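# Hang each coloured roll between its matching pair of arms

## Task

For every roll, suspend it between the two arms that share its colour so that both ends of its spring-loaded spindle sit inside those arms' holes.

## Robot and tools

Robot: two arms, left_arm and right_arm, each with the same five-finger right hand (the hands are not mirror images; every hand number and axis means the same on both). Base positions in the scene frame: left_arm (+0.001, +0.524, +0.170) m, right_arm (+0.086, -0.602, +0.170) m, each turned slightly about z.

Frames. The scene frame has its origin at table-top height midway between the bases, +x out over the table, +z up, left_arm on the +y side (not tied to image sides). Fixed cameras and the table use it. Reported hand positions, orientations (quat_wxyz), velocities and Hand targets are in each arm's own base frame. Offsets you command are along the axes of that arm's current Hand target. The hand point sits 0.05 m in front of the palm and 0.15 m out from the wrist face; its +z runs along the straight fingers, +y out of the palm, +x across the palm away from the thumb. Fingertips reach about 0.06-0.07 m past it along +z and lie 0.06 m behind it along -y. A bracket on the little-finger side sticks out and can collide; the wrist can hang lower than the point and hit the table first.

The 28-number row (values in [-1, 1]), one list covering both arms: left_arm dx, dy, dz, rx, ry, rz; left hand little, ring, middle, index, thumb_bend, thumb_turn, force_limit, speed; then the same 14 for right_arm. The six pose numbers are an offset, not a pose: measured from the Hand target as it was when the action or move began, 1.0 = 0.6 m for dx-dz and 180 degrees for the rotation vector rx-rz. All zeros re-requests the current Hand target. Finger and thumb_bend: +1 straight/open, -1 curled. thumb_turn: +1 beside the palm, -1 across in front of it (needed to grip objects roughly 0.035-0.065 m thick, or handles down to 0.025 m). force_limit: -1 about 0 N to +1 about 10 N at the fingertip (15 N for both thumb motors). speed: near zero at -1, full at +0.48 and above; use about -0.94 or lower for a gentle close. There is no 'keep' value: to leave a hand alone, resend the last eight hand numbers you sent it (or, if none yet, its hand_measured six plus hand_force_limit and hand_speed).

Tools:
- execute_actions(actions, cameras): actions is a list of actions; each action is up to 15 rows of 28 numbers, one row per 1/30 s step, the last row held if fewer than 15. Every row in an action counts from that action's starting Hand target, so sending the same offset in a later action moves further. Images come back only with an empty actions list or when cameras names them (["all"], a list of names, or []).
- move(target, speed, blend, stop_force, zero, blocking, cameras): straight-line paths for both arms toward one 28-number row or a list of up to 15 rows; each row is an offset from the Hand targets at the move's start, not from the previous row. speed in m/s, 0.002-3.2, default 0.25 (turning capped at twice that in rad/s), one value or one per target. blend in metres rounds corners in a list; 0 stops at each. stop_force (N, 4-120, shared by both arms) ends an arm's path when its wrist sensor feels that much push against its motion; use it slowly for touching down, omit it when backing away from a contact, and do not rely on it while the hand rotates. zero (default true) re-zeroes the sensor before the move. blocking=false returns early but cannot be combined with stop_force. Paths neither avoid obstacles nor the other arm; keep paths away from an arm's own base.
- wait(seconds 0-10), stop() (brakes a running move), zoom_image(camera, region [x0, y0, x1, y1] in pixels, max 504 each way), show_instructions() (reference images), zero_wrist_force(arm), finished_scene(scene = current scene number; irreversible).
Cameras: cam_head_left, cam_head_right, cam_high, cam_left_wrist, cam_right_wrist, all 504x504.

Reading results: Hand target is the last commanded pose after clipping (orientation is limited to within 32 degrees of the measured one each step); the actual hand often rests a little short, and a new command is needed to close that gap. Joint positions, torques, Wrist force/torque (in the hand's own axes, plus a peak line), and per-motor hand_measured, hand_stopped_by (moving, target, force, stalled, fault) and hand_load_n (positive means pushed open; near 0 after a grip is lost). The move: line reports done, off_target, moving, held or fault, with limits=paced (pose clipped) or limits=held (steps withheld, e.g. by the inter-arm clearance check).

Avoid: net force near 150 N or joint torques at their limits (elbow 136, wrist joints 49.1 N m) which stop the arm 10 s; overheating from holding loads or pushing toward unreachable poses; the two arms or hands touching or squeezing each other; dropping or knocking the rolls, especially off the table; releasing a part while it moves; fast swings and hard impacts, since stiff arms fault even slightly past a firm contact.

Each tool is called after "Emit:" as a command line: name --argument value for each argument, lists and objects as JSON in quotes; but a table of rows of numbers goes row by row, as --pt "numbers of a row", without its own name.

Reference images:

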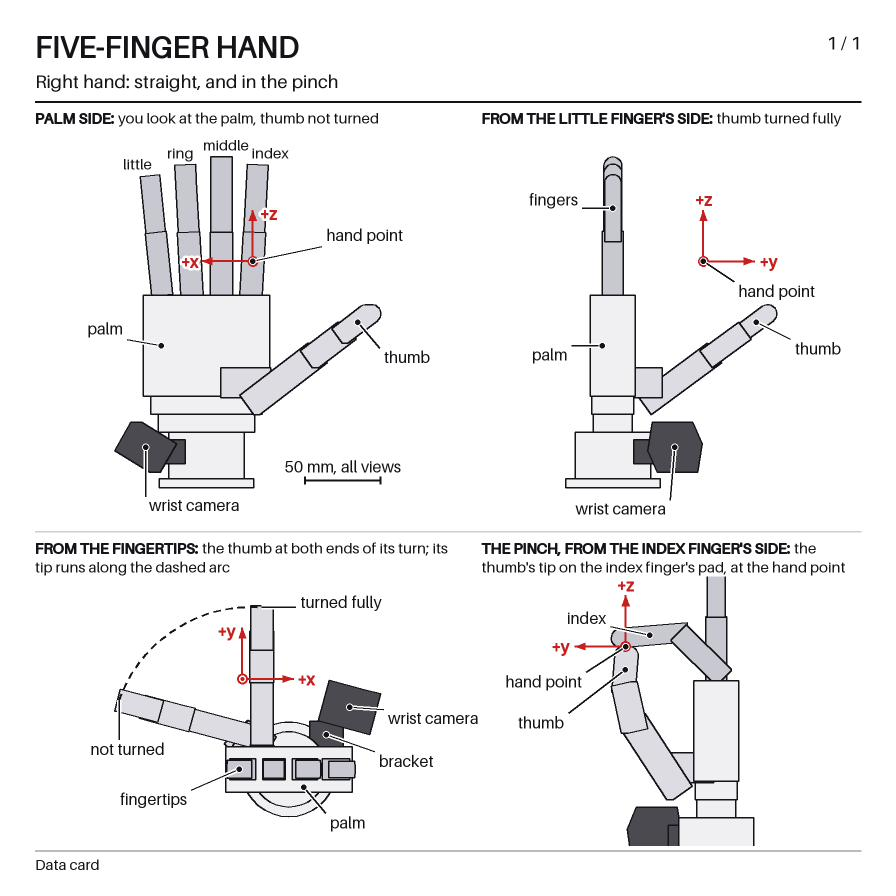

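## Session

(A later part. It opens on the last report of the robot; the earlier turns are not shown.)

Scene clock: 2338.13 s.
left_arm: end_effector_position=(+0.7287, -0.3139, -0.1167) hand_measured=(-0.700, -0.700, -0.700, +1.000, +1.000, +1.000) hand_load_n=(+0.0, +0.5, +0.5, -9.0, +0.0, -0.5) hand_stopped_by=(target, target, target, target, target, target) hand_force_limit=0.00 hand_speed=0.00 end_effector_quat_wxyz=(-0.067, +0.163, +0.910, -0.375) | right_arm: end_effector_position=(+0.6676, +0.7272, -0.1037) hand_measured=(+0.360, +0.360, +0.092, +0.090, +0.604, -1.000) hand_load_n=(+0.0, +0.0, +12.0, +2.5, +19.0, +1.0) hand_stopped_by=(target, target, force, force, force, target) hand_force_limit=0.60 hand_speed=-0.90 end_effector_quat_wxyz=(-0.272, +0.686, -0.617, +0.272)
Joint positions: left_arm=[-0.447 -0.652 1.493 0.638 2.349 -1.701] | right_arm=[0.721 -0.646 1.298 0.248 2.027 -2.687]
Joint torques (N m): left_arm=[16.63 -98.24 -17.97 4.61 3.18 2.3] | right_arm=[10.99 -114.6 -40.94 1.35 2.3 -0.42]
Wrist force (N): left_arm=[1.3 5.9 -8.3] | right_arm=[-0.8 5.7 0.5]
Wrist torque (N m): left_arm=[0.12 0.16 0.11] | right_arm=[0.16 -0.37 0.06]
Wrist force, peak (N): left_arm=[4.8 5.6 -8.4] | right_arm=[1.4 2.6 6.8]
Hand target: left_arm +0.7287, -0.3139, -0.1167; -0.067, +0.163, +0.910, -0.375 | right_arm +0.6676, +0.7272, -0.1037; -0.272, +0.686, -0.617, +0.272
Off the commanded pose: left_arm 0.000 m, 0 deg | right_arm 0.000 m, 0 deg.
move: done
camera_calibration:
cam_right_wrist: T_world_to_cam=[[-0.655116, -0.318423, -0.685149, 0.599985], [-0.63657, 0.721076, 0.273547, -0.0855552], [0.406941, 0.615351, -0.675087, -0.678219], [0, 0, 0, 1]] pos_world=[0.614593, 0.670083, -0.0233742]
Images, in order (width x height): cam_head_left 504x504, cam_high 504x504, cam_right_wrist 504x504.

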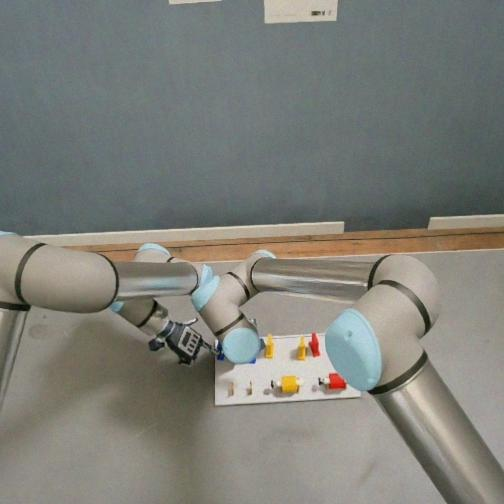

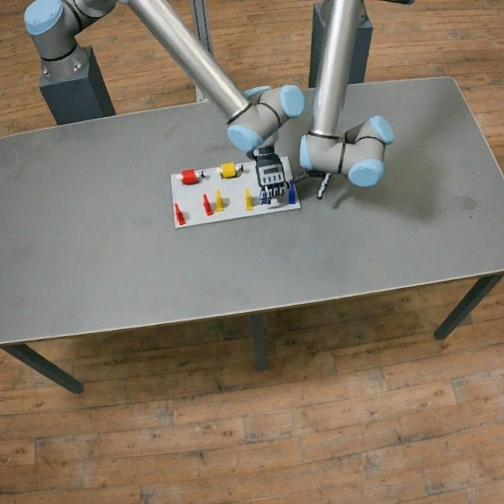

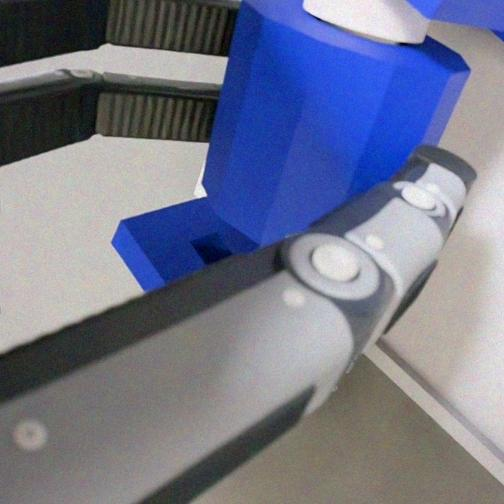

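Emit:
move --pt "0 0 0 0 0 0 -0.7 -0.7 -0.7 1 1 1 0 0 0.0006 -0.0030 0.0030 -0.0006 0.0118 0.0118 0.36 0.36 -0.3 -0.3 0.0 -1 0.6 -0.9" --speed 0.015 --cameras '["cam_high","cam_head_left","cam_right_wrist"]'

Emit:
zoom_image --camera "cam_high" --region '[270, 160, 310, 200]'

Emit:
zoom_image --camera "cam_head_left" --region '[195, 330, 245, 380]'

Scene clock: 2347.53 s.
left_arm: end_effector_position=(+0.7287, -0.3139, -0.1167) hand_measured=(-0.700, -0.700, -0.700, +1.000, +1.000, +1.000) hand_load_n=(+0.0, +0.0, +0.0, +0.0, +0.0, +0.0) hand_stopped_by=(target, target, target, target, target, target) hand_force_limit=0.00 hand_speed=0.00 end_effector_quat_wxyz=(-0.067, +0.163, +0.910, -0.375) | right_arm: end_effector_position=(+0.6702, +0.7271, -0.1037) hand_measured=(+0.360, +0.360, +0.092, +0.090, +0.604, -1.000) hand_load_n=(+0.0, +0.0, +12.0, +0.0, +20.5, +1.5) hand_stopped_by=(target, target, force, force, force, target) hand_force_limit=0.60 hand_speed=-0.90 end_effector_quat_wxyz=(-0.265, +0.670, -0.635, +0.279)
Joint positions: left_arm=[-0.447 -0.652 1.493 0.638 2.349 -1.701] | right_arm=[0.727 -0.632 1.275 0.282 2.063 -2.635]
Joint torques (N m): left_arm=[5.04 -100.02 -36 -1.28 -0.78 2.07] | right_arm=[8.72 -115.8 -40.89 -0.03 2.23 -1.99]
Wrist force (N): left_arm=[10.9 -0.5 -1.7] | right_arm=[-0.7 8.9 0.0]
Wrist torque (N m): left_arm=[0.02 0.76 0.71] | right_arm=[0.16 -0.30 0.10]
Wrist force, peak (N): left_arm=[11.7 -0.5 -2.0] | right_arm=[-0.8 9.5 -0.2]
Hand target: left_arm +0.7287, -0.3139, -0.1167; -0.067, +0.163, +0.910, -0.375 | right_arm +0.6702, +0.7270, -0.1037; -0.265, +0.670, -0.635, +0.279
Off the commanded pose: left_arm 0.000 m, 0 deg | right_arm 0.000 m, 0 deg.
move: done
camera_calibration:
cam_right_wrist: T_world_to_cam=[[-0.670879, -0.283405, -0.685276, 0.586727], [-0.597892, 0.753379, 0.27376, -0.133248], [0.438688, 0.593381, -0.674872, -0.68446], [0, 0, 0, 1]] pos_world=[0.61422, 0.672813, -0.0233746]
Images, in order (width x height): cam_head_left 504x504, cam_high 504x504, cam_right_wrist 504x504.

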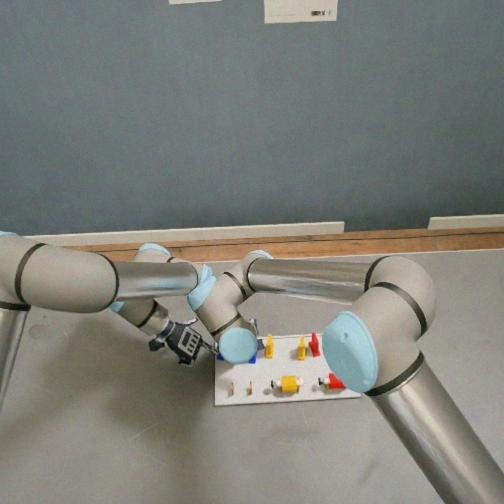

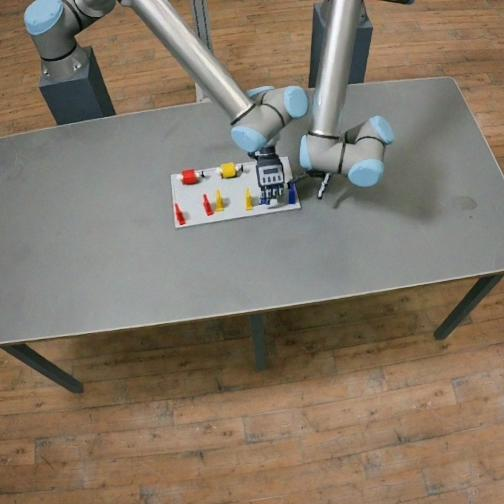

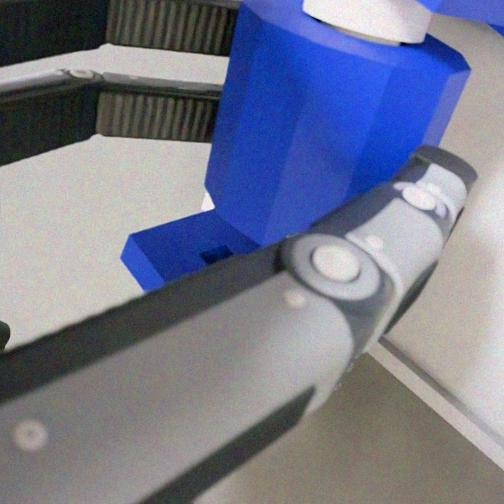

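Scaled by 12.600 from the camera's 504x504 image, which has a finer 720x720 frame.

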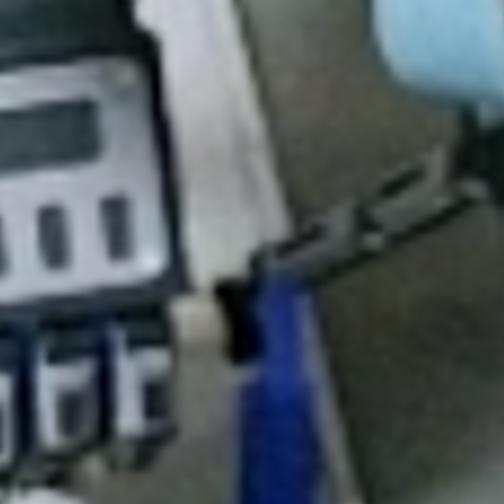

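Scaled by 10.080 from the camera's 504x504 image, which has a finer 720x720 frame.

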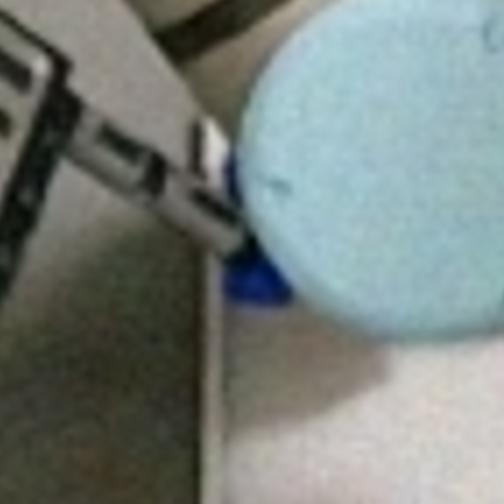

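Emit:
move --pt "0.0165 -0.0015 0.0015 0 0 0 -0.7 -0.7 -0.7 1 1 1 0 0 0 0 0 0 0 0 0.36 0.36 -0.3 -0.3 0.0 -1 0.6 -0.9" --speed 0.015 --cameras '["cam_high","cam_head_left","cam_right_wrist","cam_left_wrist"]'

Emit:
zoom_image --camera "cam_high" --region '[270, 160, 310, 200]'

Emit:
zoom_image --camera "cam_right_wrist" --region '[304, 0, 504, 130]'

Scene clock: 2377.70 s.
left_arm: end_effector_position=(+0.7189, -0.3116, -0.1166) hand_measured=(-0.700, -0.700, -0.700, +1.000, +1.000, +1.000) hand_load_n=(+0.0, +0.0, +0.0, -0.5, +0.0, +0.0) hand_stopped_by=(target, target, target, target, target, target) hand_force_limit=0.00 hand_speed=0.00 end_effector_quat_wxyz=(-0.067, +0.163, +0.910, -0.375) | right_arm: end_effector_position=(+0.6702, +0.7270, -0.1037) hand_measured=(+0.360, +0.360, +0.092, +0.090, +0.604, -1.000) hand_load_n=(+0.0, +0.0, +11.5, +0.0, +20.5, +1.0) hand_stopped_by=(target, target, force, force, force, target) hand_force_limit=0.60 hand_speed=-0.90 end_effector_quat_wxyz=(-0.265, +0.670, -0.635, +0.279)
Joint positions: left_arm=[-0.45 -0.664 1.519 0.621 2.348 -1.705] | right_arm=[0.727 -0.632 1.275 0.282 2.062 -2.636]
Joint torques (N m): left_arm=[-11.64 -88.98 -31.55 4.72 -1.64 -1.74] | right_arm=[-25.75 -125.94 -30.04 1.38 0.44 -3.11]
Wrist force (N): left_arm=[0.8 0.0 -0.4] | right_arm=[-1.4 8.1 -1.3]
Wrist torque (N m): left_arm=[0.04 -0.08 0.20] | right_arm=[0.18 -0.30 0.15]
Wrist force, peak (N): left_arm=[11.5 -0.1 -1.3] | right_arm=[-0.4 9.4 -0.6]
Hand target: left_arm +0.7189, -0.3116, -0.1167; -0.067, +0.163, +0.910, -0.375 | right_arm +0.6702, +0.7270, -0.1037; -0.265, +0.670, -0.635, +0.279
Off the commanded pose: left_arm 0.000 m, 0 deg | right_arm 0.000 m, 0 deg.
move: done
camera_calibration:
cam_left_wrist: T_world_to_cam=[[-0.00435333, 0.720075, -0.693882, 0.143925], [0.936683, 0.245904, 0.24931, -0.574817], [0.350151, -0.648863, -0.675553, -0.415723], [0, 0, 0, 1]] pos_world=[0.684614, -0.232034, -0.0376682]
cam_right_wrist: T_world_to_cam=[[-0.670829, -0.283589, -0.685249, 0.586822], [-0.598087, 0.753216, 0.273783, -0.133018], [0.438499, 0.5935, -0.67489, -0.684425], [0, 0, 0, 1]] pos_world=[0.61422, 0.672814, -0.0233747]
Images, in order (width x height): cam_head_left 504x504, cam_high 504x504, cam_left_wrist 504x504, cam_right_wrist 504x504.

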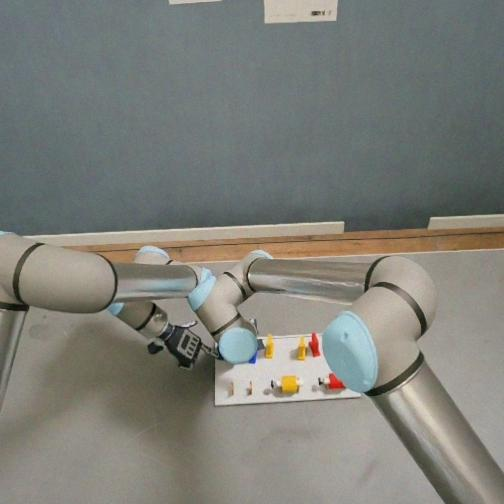

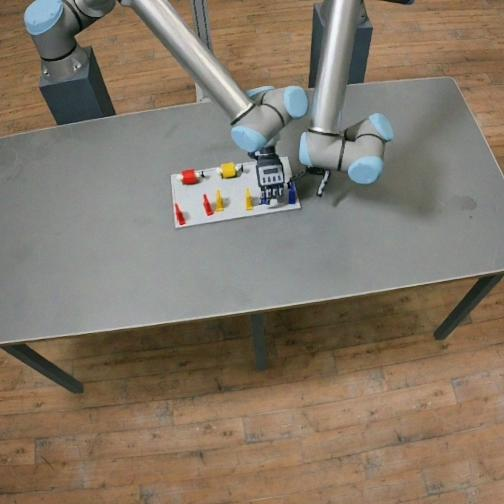

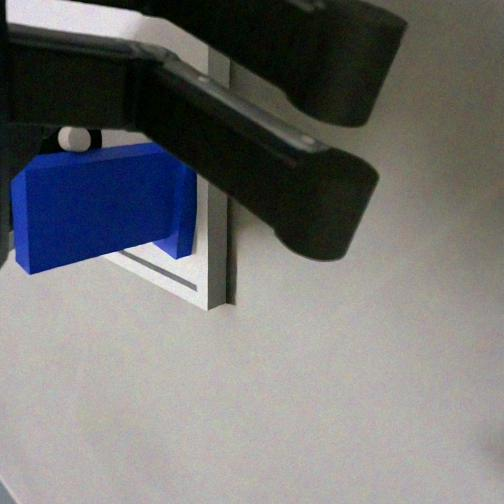

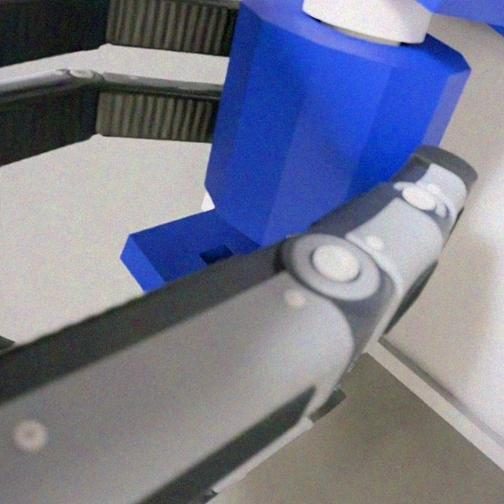

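Scaled by 12.600 from the camera's 504x504 image, which has a finer 720x720 frame.

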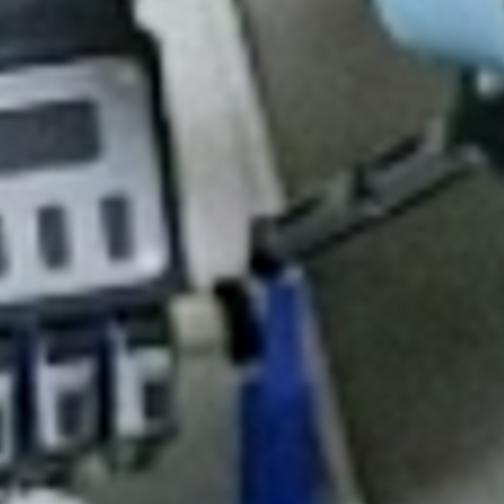

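Scaled by 2.520 from the camera's 504x504 image, which has a finer 720x720 frame.

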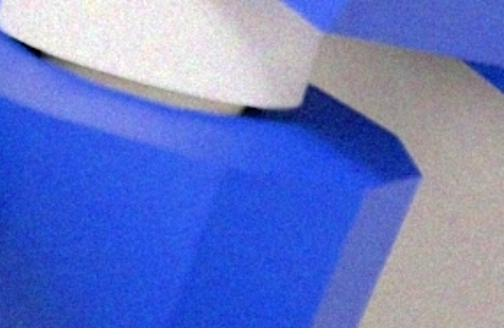

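Emit:
zoom_image --camera "cam_left_wrist" --region '[0, 90, 240, 320]'

Scaled by 2.100 from the camera's 504x504 image, which has a finer 720x720 frame.

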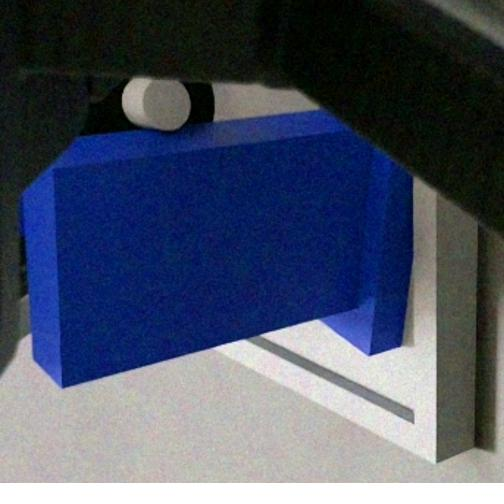

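Emit:
move --pt "0 -0.0150 -0.0151 0 0 0 -0.7 -0.7 -0.7 1 1 1 0 0 0 0 0 0 0 0 0.36 0.36 -0.3 -0.3 0.0 -1 0.6 -0.9" --pt "-0.0199 -0.0113 -0.0188 0 0 0 -0.7 -0.7 -0.7 1 1 1 0 0 0 0 0 0 0 0 0.36 0.36 -0.3 -0.3 0.0 -1 0.6 -0.9" --speed 0.02 --stop_force 5 --cameras '["cam_high","cam_head_left","cam_left_wrist"]'

Emit:
zoom_image --camera "cam_high" --region '[270, 160, 310, 200]'

Emit:
zoom_image --camera "cam_left_wrist" --region '[0, 60, 240, 290]'

Scene clock: 2429.93 s.
left_arm: end_effector_position=(+0.7312, -0.3128, -0.1039) hand_measured=(-0.700, -0.700, -0.700, +1.000, +1.000, +1.000) hand_load_n=(+0.0, +0.5, +0.0, -0.5, +0.0, -0.5) hand_stopped_by=(target, target, target, target, target, target) hand_force_limit=0.00 hand_speed=0.00 end_effector_quat_wxyz=(-0.067, +0.163, +0.910, -0.375) | right_arm: end_effector_position=(+0.6702, +0.7270, -0.1037) hand_measured=(+0.360, +0.360, +0.092, +0.090, +0.604, -1.000) hand_load_n=(+0.0, +0.0, +12.0, +0.0, +20.5, +1.5) hand_stopped_by=(target, target, force, force, force, target) hand_force_limit=0.60 hand_speed=-0.90 end_effector_quat_wxyz=(-0.265, +0.670, -0.635, +0.279)
Joint positions: left_arm=[-0.444 -0.664 1.489 0.657 2.349 -1.697] | right_arm=[0.727 -0.632 1.275 0.282 2.062 -2.636]
Joint torques (N m): left_arm=[-9.64 -108.51 -14.64 0.99 2.09 -2.33] | right_arm=[-26.31 -126.2 -30.52 1.04 1.8 -3]
Wrist force (N): left_arm=[0.3 -0.2 0.0] | right_arm=[-1.4 8.4 -1.1]
Wrist torque (N m): left_arm=[-0.02 -0.02 0.04] | right_arm=[0.22 -0.31 0.16]
Wrist force, peak (N): left_arm=[0.7 -0.4 -0.9] | right_arm=[-1.5 8.8 -1.0]
Hand target: left_arm +0.7312, -0.3128, -0.1039; -0.067, +0.163, +0.910, -0.375 | right_arm +0.6702, +0.7270, -0.1037; -0.265, +0.670, -0.635, +0.279
Off the commanded pose: left_arm 0.000 m, 0 deg | right_arm 0.000 m, 0 deg.
move: done
camera_calibration:
cam_left_wrist: T_world_to_cam=[[-0.00450989, 0.720087, -0.693869, 0.153768], [0.936691, 0.245989, 0.249196, -0.589291], [0.350127, -0.648817, -0.675609, -0.412238], [0, 0, 0, 1]] pos_world=[0.697013, -0.233235, -0.0249678]
Images, in order (width x height): cam_head_left 504x504, cam_high 504x504, cam_left_wrist 504x504.

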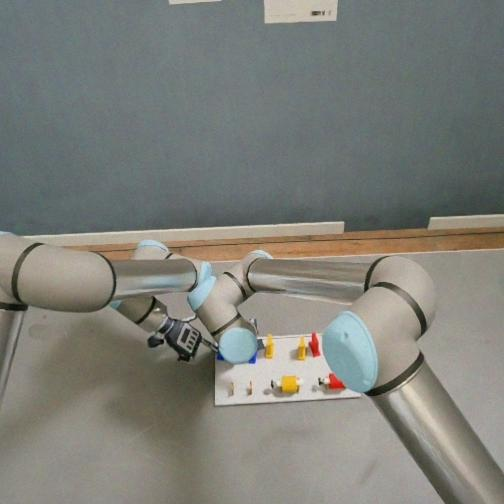

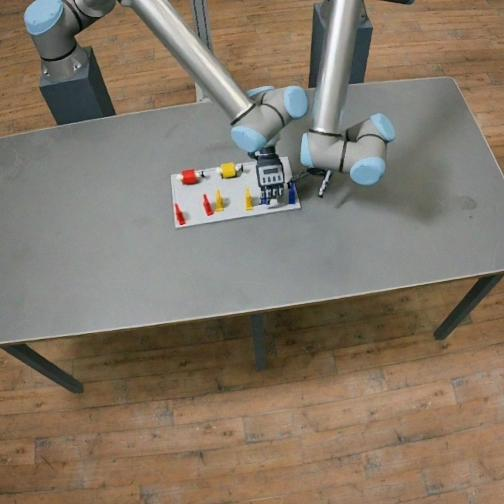

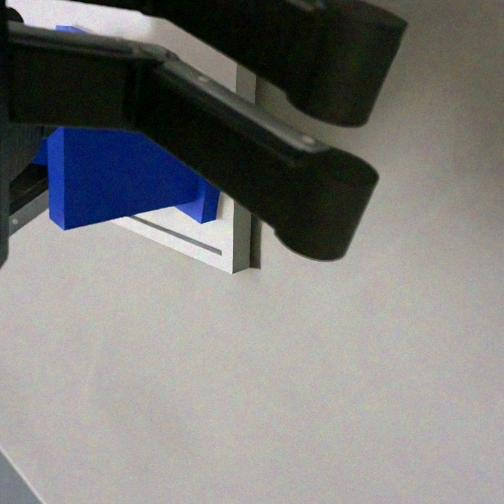

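Scaled by 12.600 from the camera's 504x504 image, which has a finer 720x720 frame.

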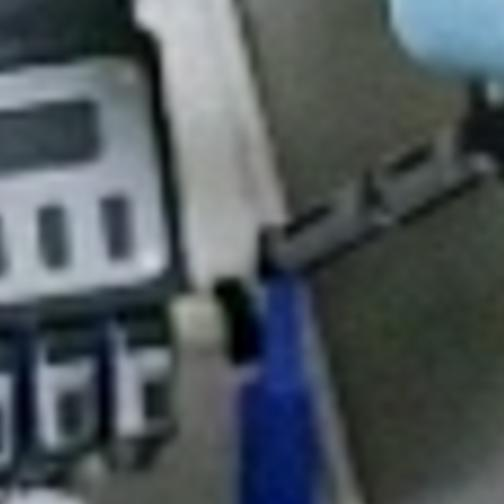

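Scaled by 2.100 from the camera's 504x504 image, which has a finer 720x720 frame.

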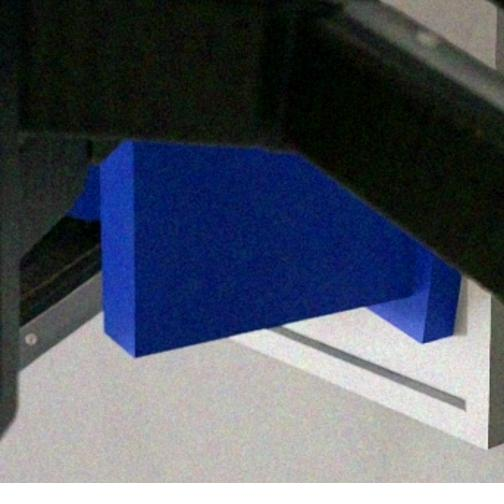

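Emit:
execute_actions --actions '[]'

Scene clock: 2457.67 s.
left_arm: end_effector_position=(+0.7312, -0.3128, -0.1039) hand_measured=(-0.700, -0.700, -0.700, +1.000, +1.000, +1.000) hand_load_n=(+0.0, +0.5, +0.0, +0.0, +0.0, +0.0) hand_stopped_by=(target, target, target, target, target, target) hand_force_limit=0.00 hand_speed=0.00 end_effector_quat_wxyz=(-0.067, +0.163, +0.910, -0.375) | right_arm: end_effector_position=(+0.6702, +0.7270, -0.1037) hand_measured=(+0.360, +0.360, +0.092, +0.090, +0.604, -1.000) hand_load_n=(+0.0, +0.0, +11.5, +0.0, +21.0, +1.5) hand_stopped_by=(target, target, force, force, force, target) hand_force_limit=0.60 hand_speed=-0.90 end_effector_quat_wxyz=(-0.265, +0.670, -0.635, +0.279)
Joint positions: left_arm=[-0.444 -0.664 1.489 0.657 2.349 -1.697] | right_arm=[0.727 -0.632 1.275 0.282 2.062 -2.636]
Joint velocities: within noise
Joint torques (N m): left_arm=[-17.72 -107.1 -15.32 1 1.11 -2.7] | right_arm=[-25.24 -127.7 -29.96 1.24 2.55 -3.21]
Wrist force (N): left_arm=[0.2 -0.2 -0.3] | right_arm=[-1.5 8.2 -1.1]
Wrist torque (N m): left_arm=[-0.01 0.00 0.04] | right_arm=[0.18 -0.30 0.15]
Wrist force, peak (N): left_arm=[0.7 -0.8 -0.3] | right_arm=[-1.6 8.6 -1.3]
Hand target: left_arm +0.7312, -0.3128, -0.1039; -0.067, +0.163, +0.910, -0.375 | right_arm +0.6702, +0.7270, -0.1037; -0.265, +0.670, -0.635, +0.279
Off the commanded pose: left_arm 0.000 m, 0 deg | right_arm 0.000 m, 0 deg.
camera_calibration:
cam_left_wrist: T_world_to_cam=[[-0.00444238, 0.720104, -0.693852, 0.153795], [0.936692, 0.245938, 0.249246, -0.589327], [0.350127, -0.648818, -0.675608, -0.412171], [0, 0, 0, 1]] pos_world=[0.697013, -0.233234, -0.0248678]
cam_right_wrist: T_world_to_cam=[[-0.670829, -0.283589, -0.685249, 0.586822], [-0.598087, 0.753216, 0.273783, -0.133018], [0.438499, 0.5935, -0.67489, -0.684425], [0, 0, 0, 1]] pos_world=[0.61422, 0.672814, -0.0233747]

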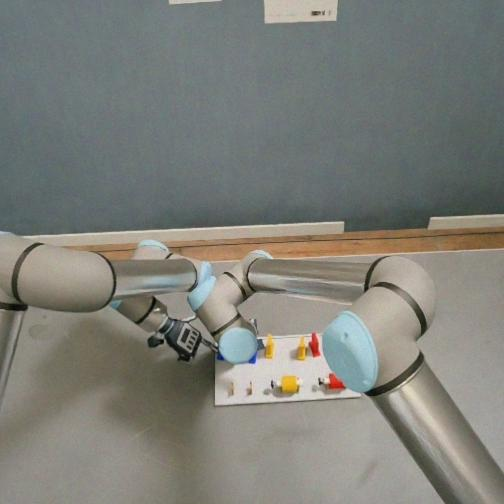

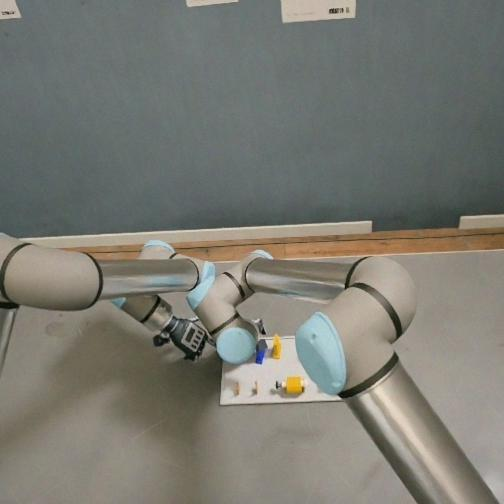

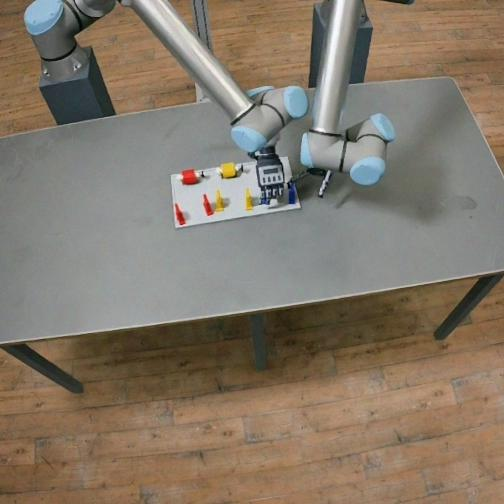

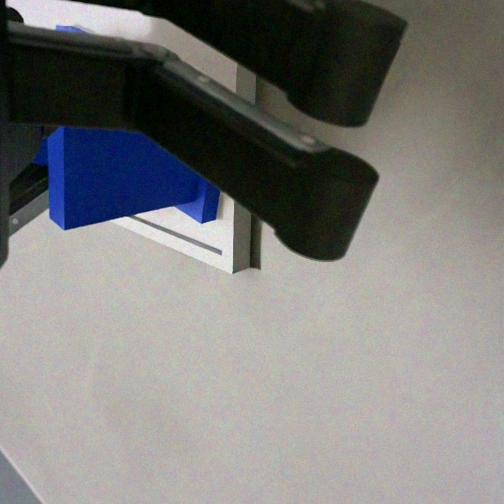

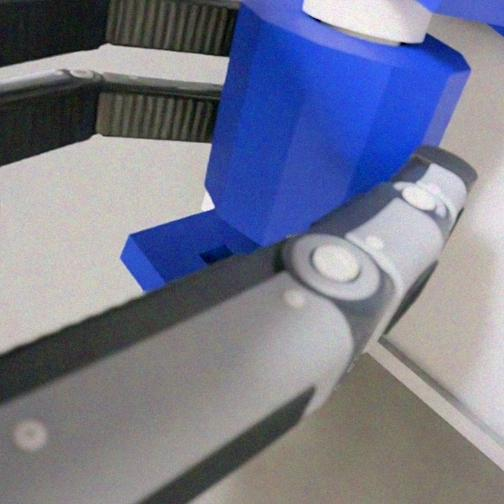

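Emit:
move --target '[-0.00467,-0.00255,0.00253,0,0,0,-0.7,-0.7,-0.7,1,1,1,0,0, 0,0,0,0,0,0,0.36,0.36,-0.3,-0.3,0,-1,0.6,-0.9]' --speed 0.03 --stop_force 4

Emit:
move --target '[0,0.0094,0.0095,0,0,0,-0.7,-0.7,-0.7,1,1,1,0,0, 0,0,0,0,0,0,0.36,0.36,-0.3,-0.3,0,-1,0.6,-0.9]' --speed 0.01 --stop_force 4 --cameras '["cam_left_wrist","cam_right_wrist"]'

Scene clock: 2484.47 s.
left_arm: end_effector_position=(+0.7331, -0.3159, -0.1039) hand_measured=(-0.700, -0.700, -0.700, +1.000, +1.000, +1.000) hand_load_n=(+0.0, +0.0, +0.0, +0.0, +0.0, +0.0) hand_stopped_by=(target, target, target, target, target, target) hand_force_limit=0.00 hand_speed=0.00 end_effector_quat_wxyz=(-0.067, +0.163, +0.910, -0.375) | right_arm: end_effector_position=(+0.6702, +0.7270, -0.1037) hand_measured=(+0.360, +0.360, +0.092, +0.090, +0.604, -1.000) hand_load_n=(+0.0, +0.0, +11.5, +0.0, +20.5, +1.5) hand_stopped_by=(target, target, force, force, force, target) hand_force_limit=0.60 hand_speed=-0.90 end_effector_quat_wxyz=(-0.265, +0.670, -0.635, +0.279)
Joint positions: left_arm=[-0.447 -0.662 1.483 0.659 2.349 -1.7] | right_arm=[0.727 -0.632 1.275 0.282 2.062 -2.636]
Joint torques (N m): left_arm=[6.42 -85.53 -15.57 3.87 -1.51 2.36] | right_arm=[-24.56 -126.25 -30.43 1.05 3.21 -3.13]
Wrist force (N): left_arm=[0.1 -0.3 -0.4] | right_arm=[-1.4 8.2 -0.8]
Wrist torque (N m): left_arm=[-0.02 0.02 0.16] | right_arm=[0.16 -0.32 0.16]
Wrist force, peak (N): left_arm=[1.2 -0.5 0.0] | right_arm=[-1.6 8.8 -1.2]
Hand target: left_arm +0.7331, -0.3158, -0.1039; -0.067, +0.163, +0.910, -0.375 | right_arm +0.6702, +0.7270, -0.1037; -0.265, +0.670, -0.635, +0.279
Off the commanded pose: left_arm 0.000 m, 0 deg | right_arm 0.000 m, 0 deg.
move: done

Scene clock: 2485.70 s.
left_arm: end_effector_position=(+0.7330, -0.3158, -0.1059) hand_measured=(-0.700, -0.700, -0.700, +1.000, +1.000, +1.000) hand_load_n=(+0.0, +0.0, +0.0, -0.5, +0.0, +0.0) hand_stopped_by=(target, target, target, target, target, target) hand_force_limit=0.00 hand_speed=0.00 end_effector_quat_wxyz=(-0.067, +0.163, +0.910, -0.375) | right_arm: end_effector_position=(+0.6702, +0.7270, -0.1037) hand_measured=(+0.360, +0.360, +0.092, +0.090, +0.604, -1.000) hand_load_n=(+0.0, +0.0, +13.5, +0.0, +20.0, +1.5) hand_stopped_by=(target, target, force, force, force, target) hand_force_limit=0.60 hand_speed=-0.90 end_effector_quat_wxyz=(-0.265, +0.670, -0.635, +0.279)
Joint positions: left_arm=[-0.447 -0.66 1.483 0.657 2.349 -1.7] | right_arm=[0.727 -0.632 1.275 0.282 2.062 -2.636]
Joint torques (N m): left_arm=[8.63 -105.32 -18.36 5.75 -1.38 1.97] | right_arm=[-24.51 -125.22 -32.86 1.06 3.19 -3.05]
Wrist force (N): left_arm=[2.4 0.1 -4.9] | right_arm=[-1.3 8.7 1.4]
Wrist torque (N m): left_arm=[0.23 0.09 0.29] | right_arm=[0.23 -0.36 0.17]
Wrist force, peak (N): left_arm=[2.9 -0.8 -6.7] | right_arm=[-1.7 9.4 2.2]
Hand target: left_arm +0.7330, -0.3158, -0.1059; -0.067, +0.163, +0.910, -0.375 (not the last commanded pose) | right_arm +0.6702, +0.7270, -0.1037; -0.265, +0.670, -0.635, +0.279
Off the commanded pose: left_arm 0.006 m, 0 deg | right_arm 0.000 m, 0 deg.
move: contact (left_arm)
camera_calibration:
cam_left_wrist: T_world_to_cam=[[-0.00446334, 0.72015, -0.693804, 0.154602], [0.936733, 0.245859, 0.249169, -0.589733], [0.350016, -0.648797, -0.675686, -0.415983], [0, 0, 0, 1]] pos_world=[0.698713, -0.236234, -0.0268671]
cam_right_wrist: T_world_to_cam=[[-0.670841, -0.283608, -0.685229, 0.586814], [-0.598055, 0.753261, 0.273731, -0.132993], [0.438524, 0.593435, -0.674931, -0.684338], [0, 0, 0, 1]] pos_world=[0.61422, 0.672714, -0.0233746]
Images, in order (width x height): cam_left_wrist 504x504, cam_right_wrist 504x504.

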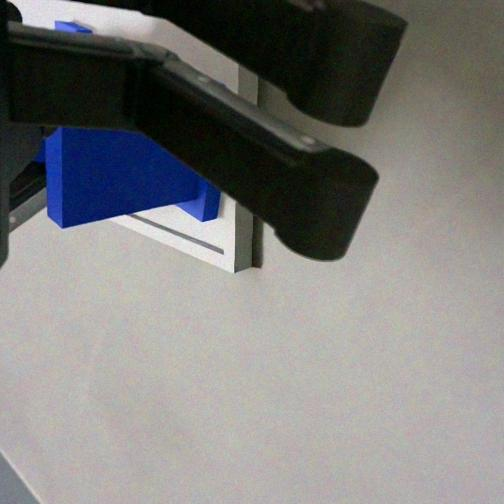

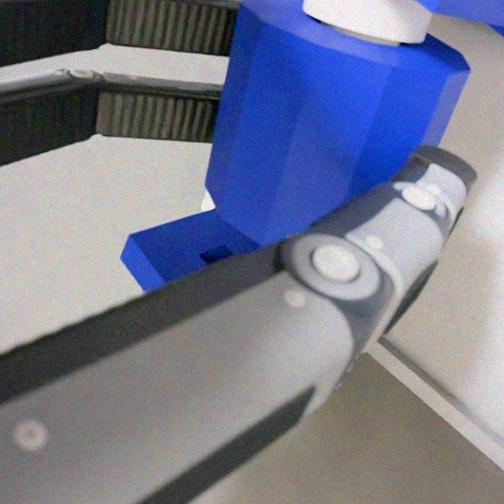

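Emit:
move --target '[0.00063,0.00235,-0.00468,0,0,0,-0.7,-0.7,-0.7,1,1,1,0,0, 0,0,0,0,0,0,0.36,0.36,-0.3,-0.3,0,-1,0.6,-0.9]' --speed 0.02

Emit:
move --target '[0,0.006,0.006,0,0,0,-0.7,-0.7,-0.7,1,1,1,0,0, 0,0,0,0,0,0,0.36,0.36,-0.3,-0.3,0,-1,0.6,-0.9]' --speed 0.008 --stop_force 4 --cameras '["cam_right_wrist"]'

Scene clock: 2503.97 s.
left_arm: end_effector_position=(+0.7336, -0.3128, -0.1049) hand_measured=(-0.700, -0.700, -0.700, +1.000, +1.000, +1.000) hand_load_n=(+0.0, +0.0, +0.0, +0.0, +0.0, +0.0) hand_stopped_by=(target, target, target, target, target, target) hand_force_limit=0.00 hand_speed=0.00 end_effector_quat_wxyz=(-0.067, +0.163, +0.910, -0.375) | right_arm: end_effector_position=(+0.6702, +0.7270, -0.1037) hand_measured=(+0.360, +0.360, +0.092, +0.090, +0.604, -1.000) hand_load_n=(+0.0, +0.0, +13.0, +0.0, +20.0, +1.5) hand_stopped_by=(target, target, force, force, force, target) hand_force_limit=0.60 hand_speed=-0.90 end_effector_quat_wxyz=(-0.265, +0.670, -0.635, +0.279)
Joint positions: left_arm=[-0.443 -0.66 1.483 0.661 2.349 -1.695] | right_arm=[0.727 -0.632 1.275 0.282 2.062 -2.636]
Joint torques (N m): left_arm=[12.21 -106.27 -30.61 4.83 2.46 0.86] | right_arm=[-15.67 -125.98 -42.08 0.82 3.36 -3.19]
Wrist force (N): left_arm=[0.2 -0.2 -0.5] | right_arm=[-0.7 8.0 0.0]
Wrist torque (N m): left_arm=[0.01 0.01 0.03] | right_arm=[0.21 -0.40 0.18]
Wrist force, peak (N): left_arm=[3.1 0.0 -5.4] | right_arm=[-1.6 9.3 1.4]
Hand target: left_arm +0.7337, -0.3129, -0.1049; -0.067, +0.163, +0.910, -0.375 | right_arm +0.6702, +0.7270, -0.1037; -0.265, +0.670, -0.635, +0.279
Off the commanded pose: left_arm 0.000 m, 0 deg | right_arm 0.000 m, 0 deg.
move: done

Scene clock: 2505.20 s.
left_arm: end_effector_position=(+0.7337, -0.3128, -0.1100) hand_measured=(-0.700, -0.700, -0.700, +1.000, +1.000, +1.000) hand_load_n=(+0.0, +0.5, +0.0, +0.0, +0.0, -0.5) hand_stopped_by=(target, target, target, target, target, target) hand_force_limit=0.00 hand_speed=0.00 end_effector_quat_wxyz=(-0.067, +0.163, +0.910, -0.375) | right_arm: end_effector_position=(+0.6702, +0.7270, -0.1037) hand_measured=(+0.360, +0.360, +0.092, +0.090, +0.604, -1.000) hand_load_n=(+0.0, +0.0, +13.0, +0.0, +20.0, +1.5) hand_stopped_by=(target, target, force, force, force, target) hand_force_limit=0.60 hand_speed=-0.90 end_effector_quat_wxyz=(-0.265, +0.670, -0.635, +0.279)
Joint positions: left_arm=[-0.443 -0.654 1.482 0.656 2.349 -1.695] | right_arm=[0.727 -0.632 1.275 0.282 2.062 -2.636]
Joint torques (N m): left_arm=[-13.37 -98.91 -29.94 5.08 2.42 -2.13] | right_arm=[-12.19 -124.23 -45.16 1.2 3.14 -3.1]
Wrist force (N): left_arm=[0.8 -0.1 -0.6] | right_arm=[-1.0 8.2 0.3]
Wrist torque (N m): left_arm=[0.03 -0.09 0.07] | right_arm=[0.23 -0.36 0.17]
Wrist force, peak (N): left_arm=[1.0 -0.5 -0.3] | right_arm=[-1.5 8.5 0.0]
Hand target: left_arm +0.7337, -0.3129, -0.1099; -0.067, +0.163, +0.910, -0.375 | right_arm +0.6702, +0.7270, -0.1037; -0.265, +0.670, -0.635, +0.279
Off the commanded pose: left_arm 0.000 m, 0 deg | right_arm 0.000 m, 0 deg.
move: done
camera_calibration:
cam_right_wrist: T_world_to_cam=[[-0.670841, -0.283608, -0.685229, 0.586814], [-0.598055, 0.753261, 0.273731, -0.132993], [0.438524, 0.593435, -0.674931, -0.684338], [0, 0, 0, 1]] pos_world=[0.61422, 0.672714, -0.0233746]
Images, in order (width x height): cam_right_wrist 504x504.

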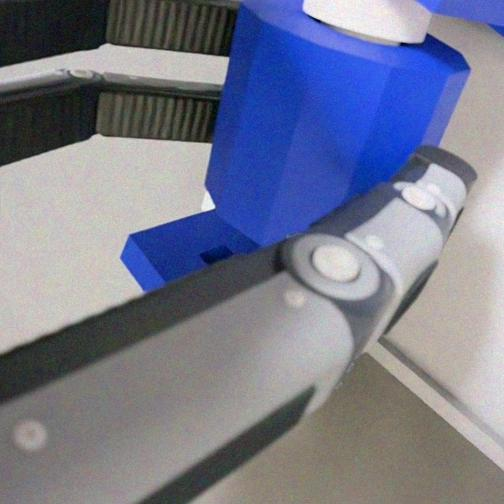

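Emit:
move --target '[0,-0.00235,-0.00236,0,0,0,-0.7,-0.7,-0.7,1,1,1,0,0, 0,0,0,0,0,0,0.36,0.36,-0.3,-0.3,0,-1,0.6,-0.9]' --speed 0.02

Emit:
move --target '[-0.00505,-0.00875,0.00868,0,0,0,-0.7,-0.7,-0.7,1,1,1,0,0, 0,0,0,0,0,0,0.36,0.36,-0.3,-0.3,0,-1,0.6,-0.9]' --speed 0.008 --stop_force 5 --cameras '["cam_right_wrist","cam_left_wrist"]'

Scene clock: 2518.80 s.
left_arm: end_effector_position=(+0.7337, -0.3129, -0.1079) hand_measured=(-0.700, -0.700, -0.700, +1.000, +1.000, +1.000) hand_load_n=(+0.0, +0.0, +0.0, +0.0, +0.0, +0.0) hand_stopped_by=(target, target, target, target, target, target) hand_force_limit=0.00 hand_speed=0.00 end_effector_quat_wxyz=(-0.067, +0.163, +0.910, -0.375) | right_arm: end_effector_position=(+0.6702, +0.7270, -0.1037) hand_measured=(+0.360, +0.360, +0.092, +0.090, +0.604, -1.000) hand_load_n=(+0.0, +0.0, +13.0, +0.0, +20.0, +1.5) hand_stopped_by=(target, target, force, force, force, target) hand_force_limit=0.60 hand_speed=-0.90 end_effector_quat_wxyz=(-0.265, +0.670, -0.635, +0.279)
Joint positions: left_arm=[-0.443 -0.656 1.482 0.658 2.349 -1.695] | right_arm=[0.727 -0.632 1.275 0.282 2.062 -2.636]
Joint torques (N m): left_arm=[-17.21 -99.55 -14.84 5.48 2.86 -2.26] | right_arm=[-3.36 -124.63 -48.12 1.1 3.35 -2.69]
Wrist force (N): left_arm=[0.6 -0.1 0.2] | right_arm=[-1.1 8.3 0.1]
Wrist torque (N m): left_arm=[-0.02 -0.08 0.07] | right_arm=[0.25 -0.34 0.17]
Wrist force, peak (N): left_arm=[1.1 -0.4 -0.4] | right_arm=[-1.1 8.7 0.0]
Hand target: left_arm +0.7337, -0.3129, -0.1079; -0.067, +0.163, +0.910, -0.375 | right_arm +0.6702, +0.7270, -0.1037; -0.265, +0.670, -0.635, +0.279
Off the commanded pose: left_arm 0.000 m, 0 deg | right_arm 0.000 m, 0 deg.
move: done

Scene clock: 2520.20 s.
left_arm: end_effector_position=(+0.7337, -0.3150, -0.1079) hand_measured=(-0.700, -0.700, -0.700, +1.000, +1.000, +1.000) hand_load_n=(+0.0, +0.0, +0.0, -3.5, +0.0, +0.0) hand_stopped_by=(target, target, target, target, target, target) hand_force_limit=0.00 hand_speed=0.00 end_effector_quat_wxyz=(-0.067, +0.163, +0.910, -0.375) | right_arm: end_effector_position=(+0.6702, +0.7270, -0.1037) hand_measured=(+0.360, +0.360, +0.092, +0.090, +0.604, -1.000) hand_load_n=(+0.0, +0.0, +13.0, +0.0, +20.0, +1.5) hand_stopped_by=(target, target, force, force, force, target) hand_force_limit=0.60 hand_speed=-0.90 end_effector_quat_wxyz=(-0.265, +0.670, -0.635, +0.279)
Joint positions: left_arm=[-0.446 -0.656 1.481 0.656 2.349 -1.698] | right_arm=[0.727 -0.632 1.275 0.282 2.062 -2.636]
Joint torques (N m): left_arm=[20.54 -94.27 -16.21 5.23 1.73 2.23] | right_arm=[-1.18 -124.79 -47.44 1.01 3.05 -3.19]
Wrist force (N): left_arm=[4.2 2.1 -4.3] | right_arm=[-1.2 8.1 -0.4]
Wrist torque (N m): left_arm=[0.09 0.07 0.34] | right_arm=[0.24 -0.30 0.15]
Wrist force, peak (N): left_arm=[4.6 2.6 -5.7] | right_arm=[-1.0 8.7 -0.2]
Hand target: left_arm +0.7337, -0.3150, -0.1078; -0.067, +0.163, +0.910, -0.375 (not the last commanded pose) | right_arm +0.6702, +0.7270, -0.1037; -0.265, +0.670, -0.635, +0.279
Off the commanded pose: left_arm 0.006 m, 0 deg | right_arm 0.000 m, 0 deg.
move: contact (left_arm)
camera_calibration:
cam_left_wrist: T_world_to_cam=[[-0.00452865, 0.720134, -0.69382, 0.152683], [0.936766, 0.245847, 0.249057, -0.590116], [0.349928, -0.648819, -0.67571, -0.417004], [0, 0, 0, 1]] pos_world=[0.699413, -0.235434, -0.0288669]
cam_right_wrist: T_world_to_cam=[[-0.670829, -0.283589, -0.685249, 0.586822], [-0.598087, 0.753216, 0.273783, -0.133018], [0.438499, 0.5935, -0.67489, -0.684425], [0, 0, 0, 1]] pos_world=[0.61422, 0.672814, -0.0233747]
Images, in order (width x height): cam_left_wrist 504x504, cam_right_wrist 504x504.

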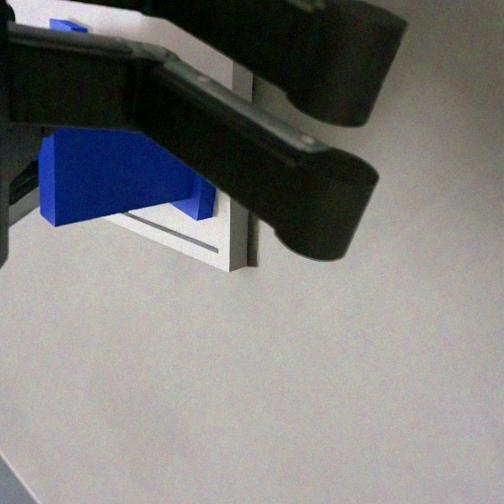

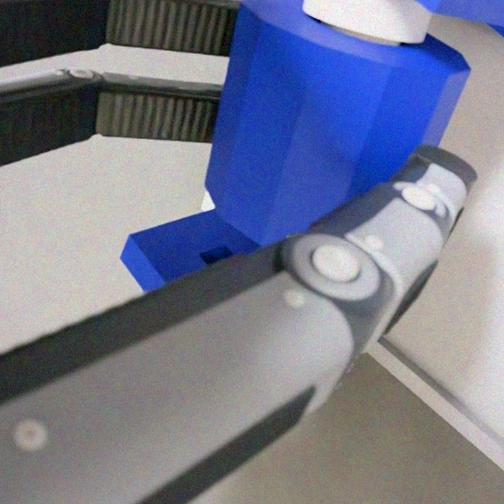

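Emit:
wait --seconds 0 --cameras '["cam_high","cam_head_left"]'

Emit:
zoom_image --camera "cam_high" --region '[240, 150, 340, 220]'

Emit:
zoom_image --camera "cam_head_left" --region '[180, 310, 280, 380]'

Scene clock: 2533.87 s.
left_arm: end_effector_position=(+0.7337, -0.3150, -0.1078) hand_measured=(-0.700, -0.700, -0.700, +1.000, +1.000, +1.000) hand_load_n=(+0.0, +0.0, +0.0, -3.5, +0.0, -0.5) hand_stopped_by=(target, target, target, target, target, target) hand_force_limit=0.00 hand_speed=0.00 end_effector_quat_wxyz=(-0.067, +0.163, +0.910, -0.375) | right_arm: end_effector_position=(+0.6702, +0.7270, -0.1037) hand_measured=(+0.360, +0.360, +0.092, +0.090, +0.604, -1.000) hand_load_n=(+0.0, +0.0, +13.0, +0.0, +20.0, +1.5) hand_stopped_by=(target, target, force, force, force, target) hand_force_limit=0.60 hand_speed=-0.90 end_effector_quat_wxyz=(-0.265, +0.670, -0.635, +0.279)
Joint positions: left_arm=[-0.446 -0.656 1.481 0.656 2.349 -1.698] | right_arm=[0.727 -0.632 1.275 0.282 2.062 -2.636]
Joint torques (N m): left_arm=[18.9 -97.37 -17.4 5.33 1.9 2.85] | right_arm=[6.02 -124.11 -47.23 0.94 3.2 -3.16]
Wrist force (N): left_arm=[3.8 1.6 -4.3] | right_arm=[-1.2 8.0 -0.3]
Wrist torque (N m): left_arm=[0.04 0.14 0.29] | right_arm=[0.22 -0.30 0.15]
Wrist force, peak (N): left_arm=[4.1 2.2 -4.5] | right_arm=[-1.1 8.5 -0.2]
Hand target: left_arm +0.7337, -0.3150, -0.1078; -0.067, +0.163, +0.910, -0.375 (not the last commanded pose) | right_arm +0.6702, +0.7270, -0.1037; -0.265, +0.670, -0.635, +0.279
Off the commanded pose: left_arm 0.006 m, 0 deg | right_arm 0.000 m, 0 deg.
Images, in order (width x height): cam_head_left 504x504, cam_high 504x504.

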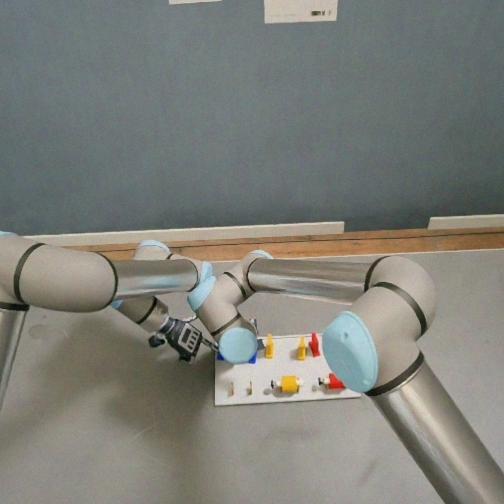

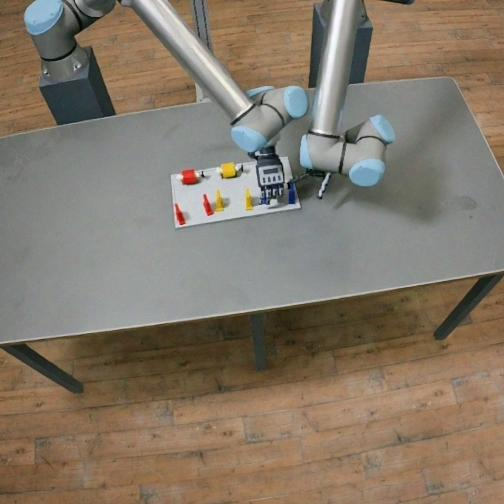

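Scaled by 5.040 from the camera's 504x504 image, which has a finer 720x720 frame.

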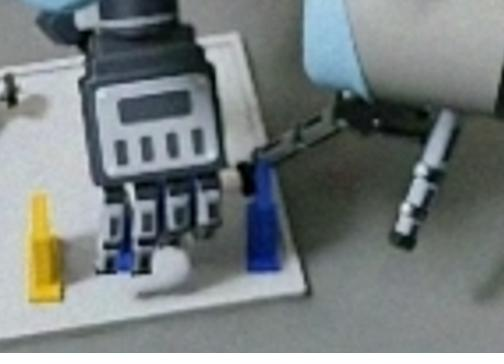

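Scaled by 5.040 from the camera's 504x504 image, which has a finer 720x720 frame.

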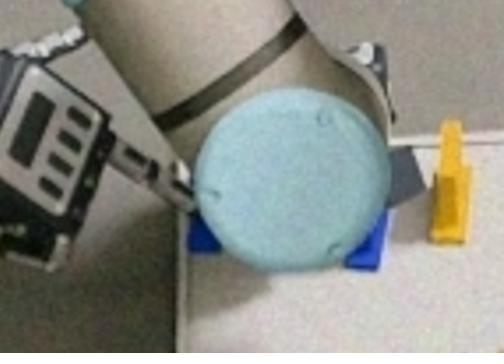

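Emit:
zoom_image --camera "cam_high" --region '[272, 168, 312, 208]'

Scaled by 12.600 from the camera's 504x504 image, which has a finer 720x720 frame.

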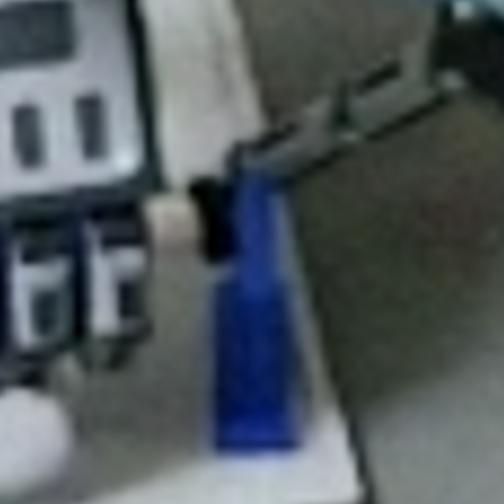

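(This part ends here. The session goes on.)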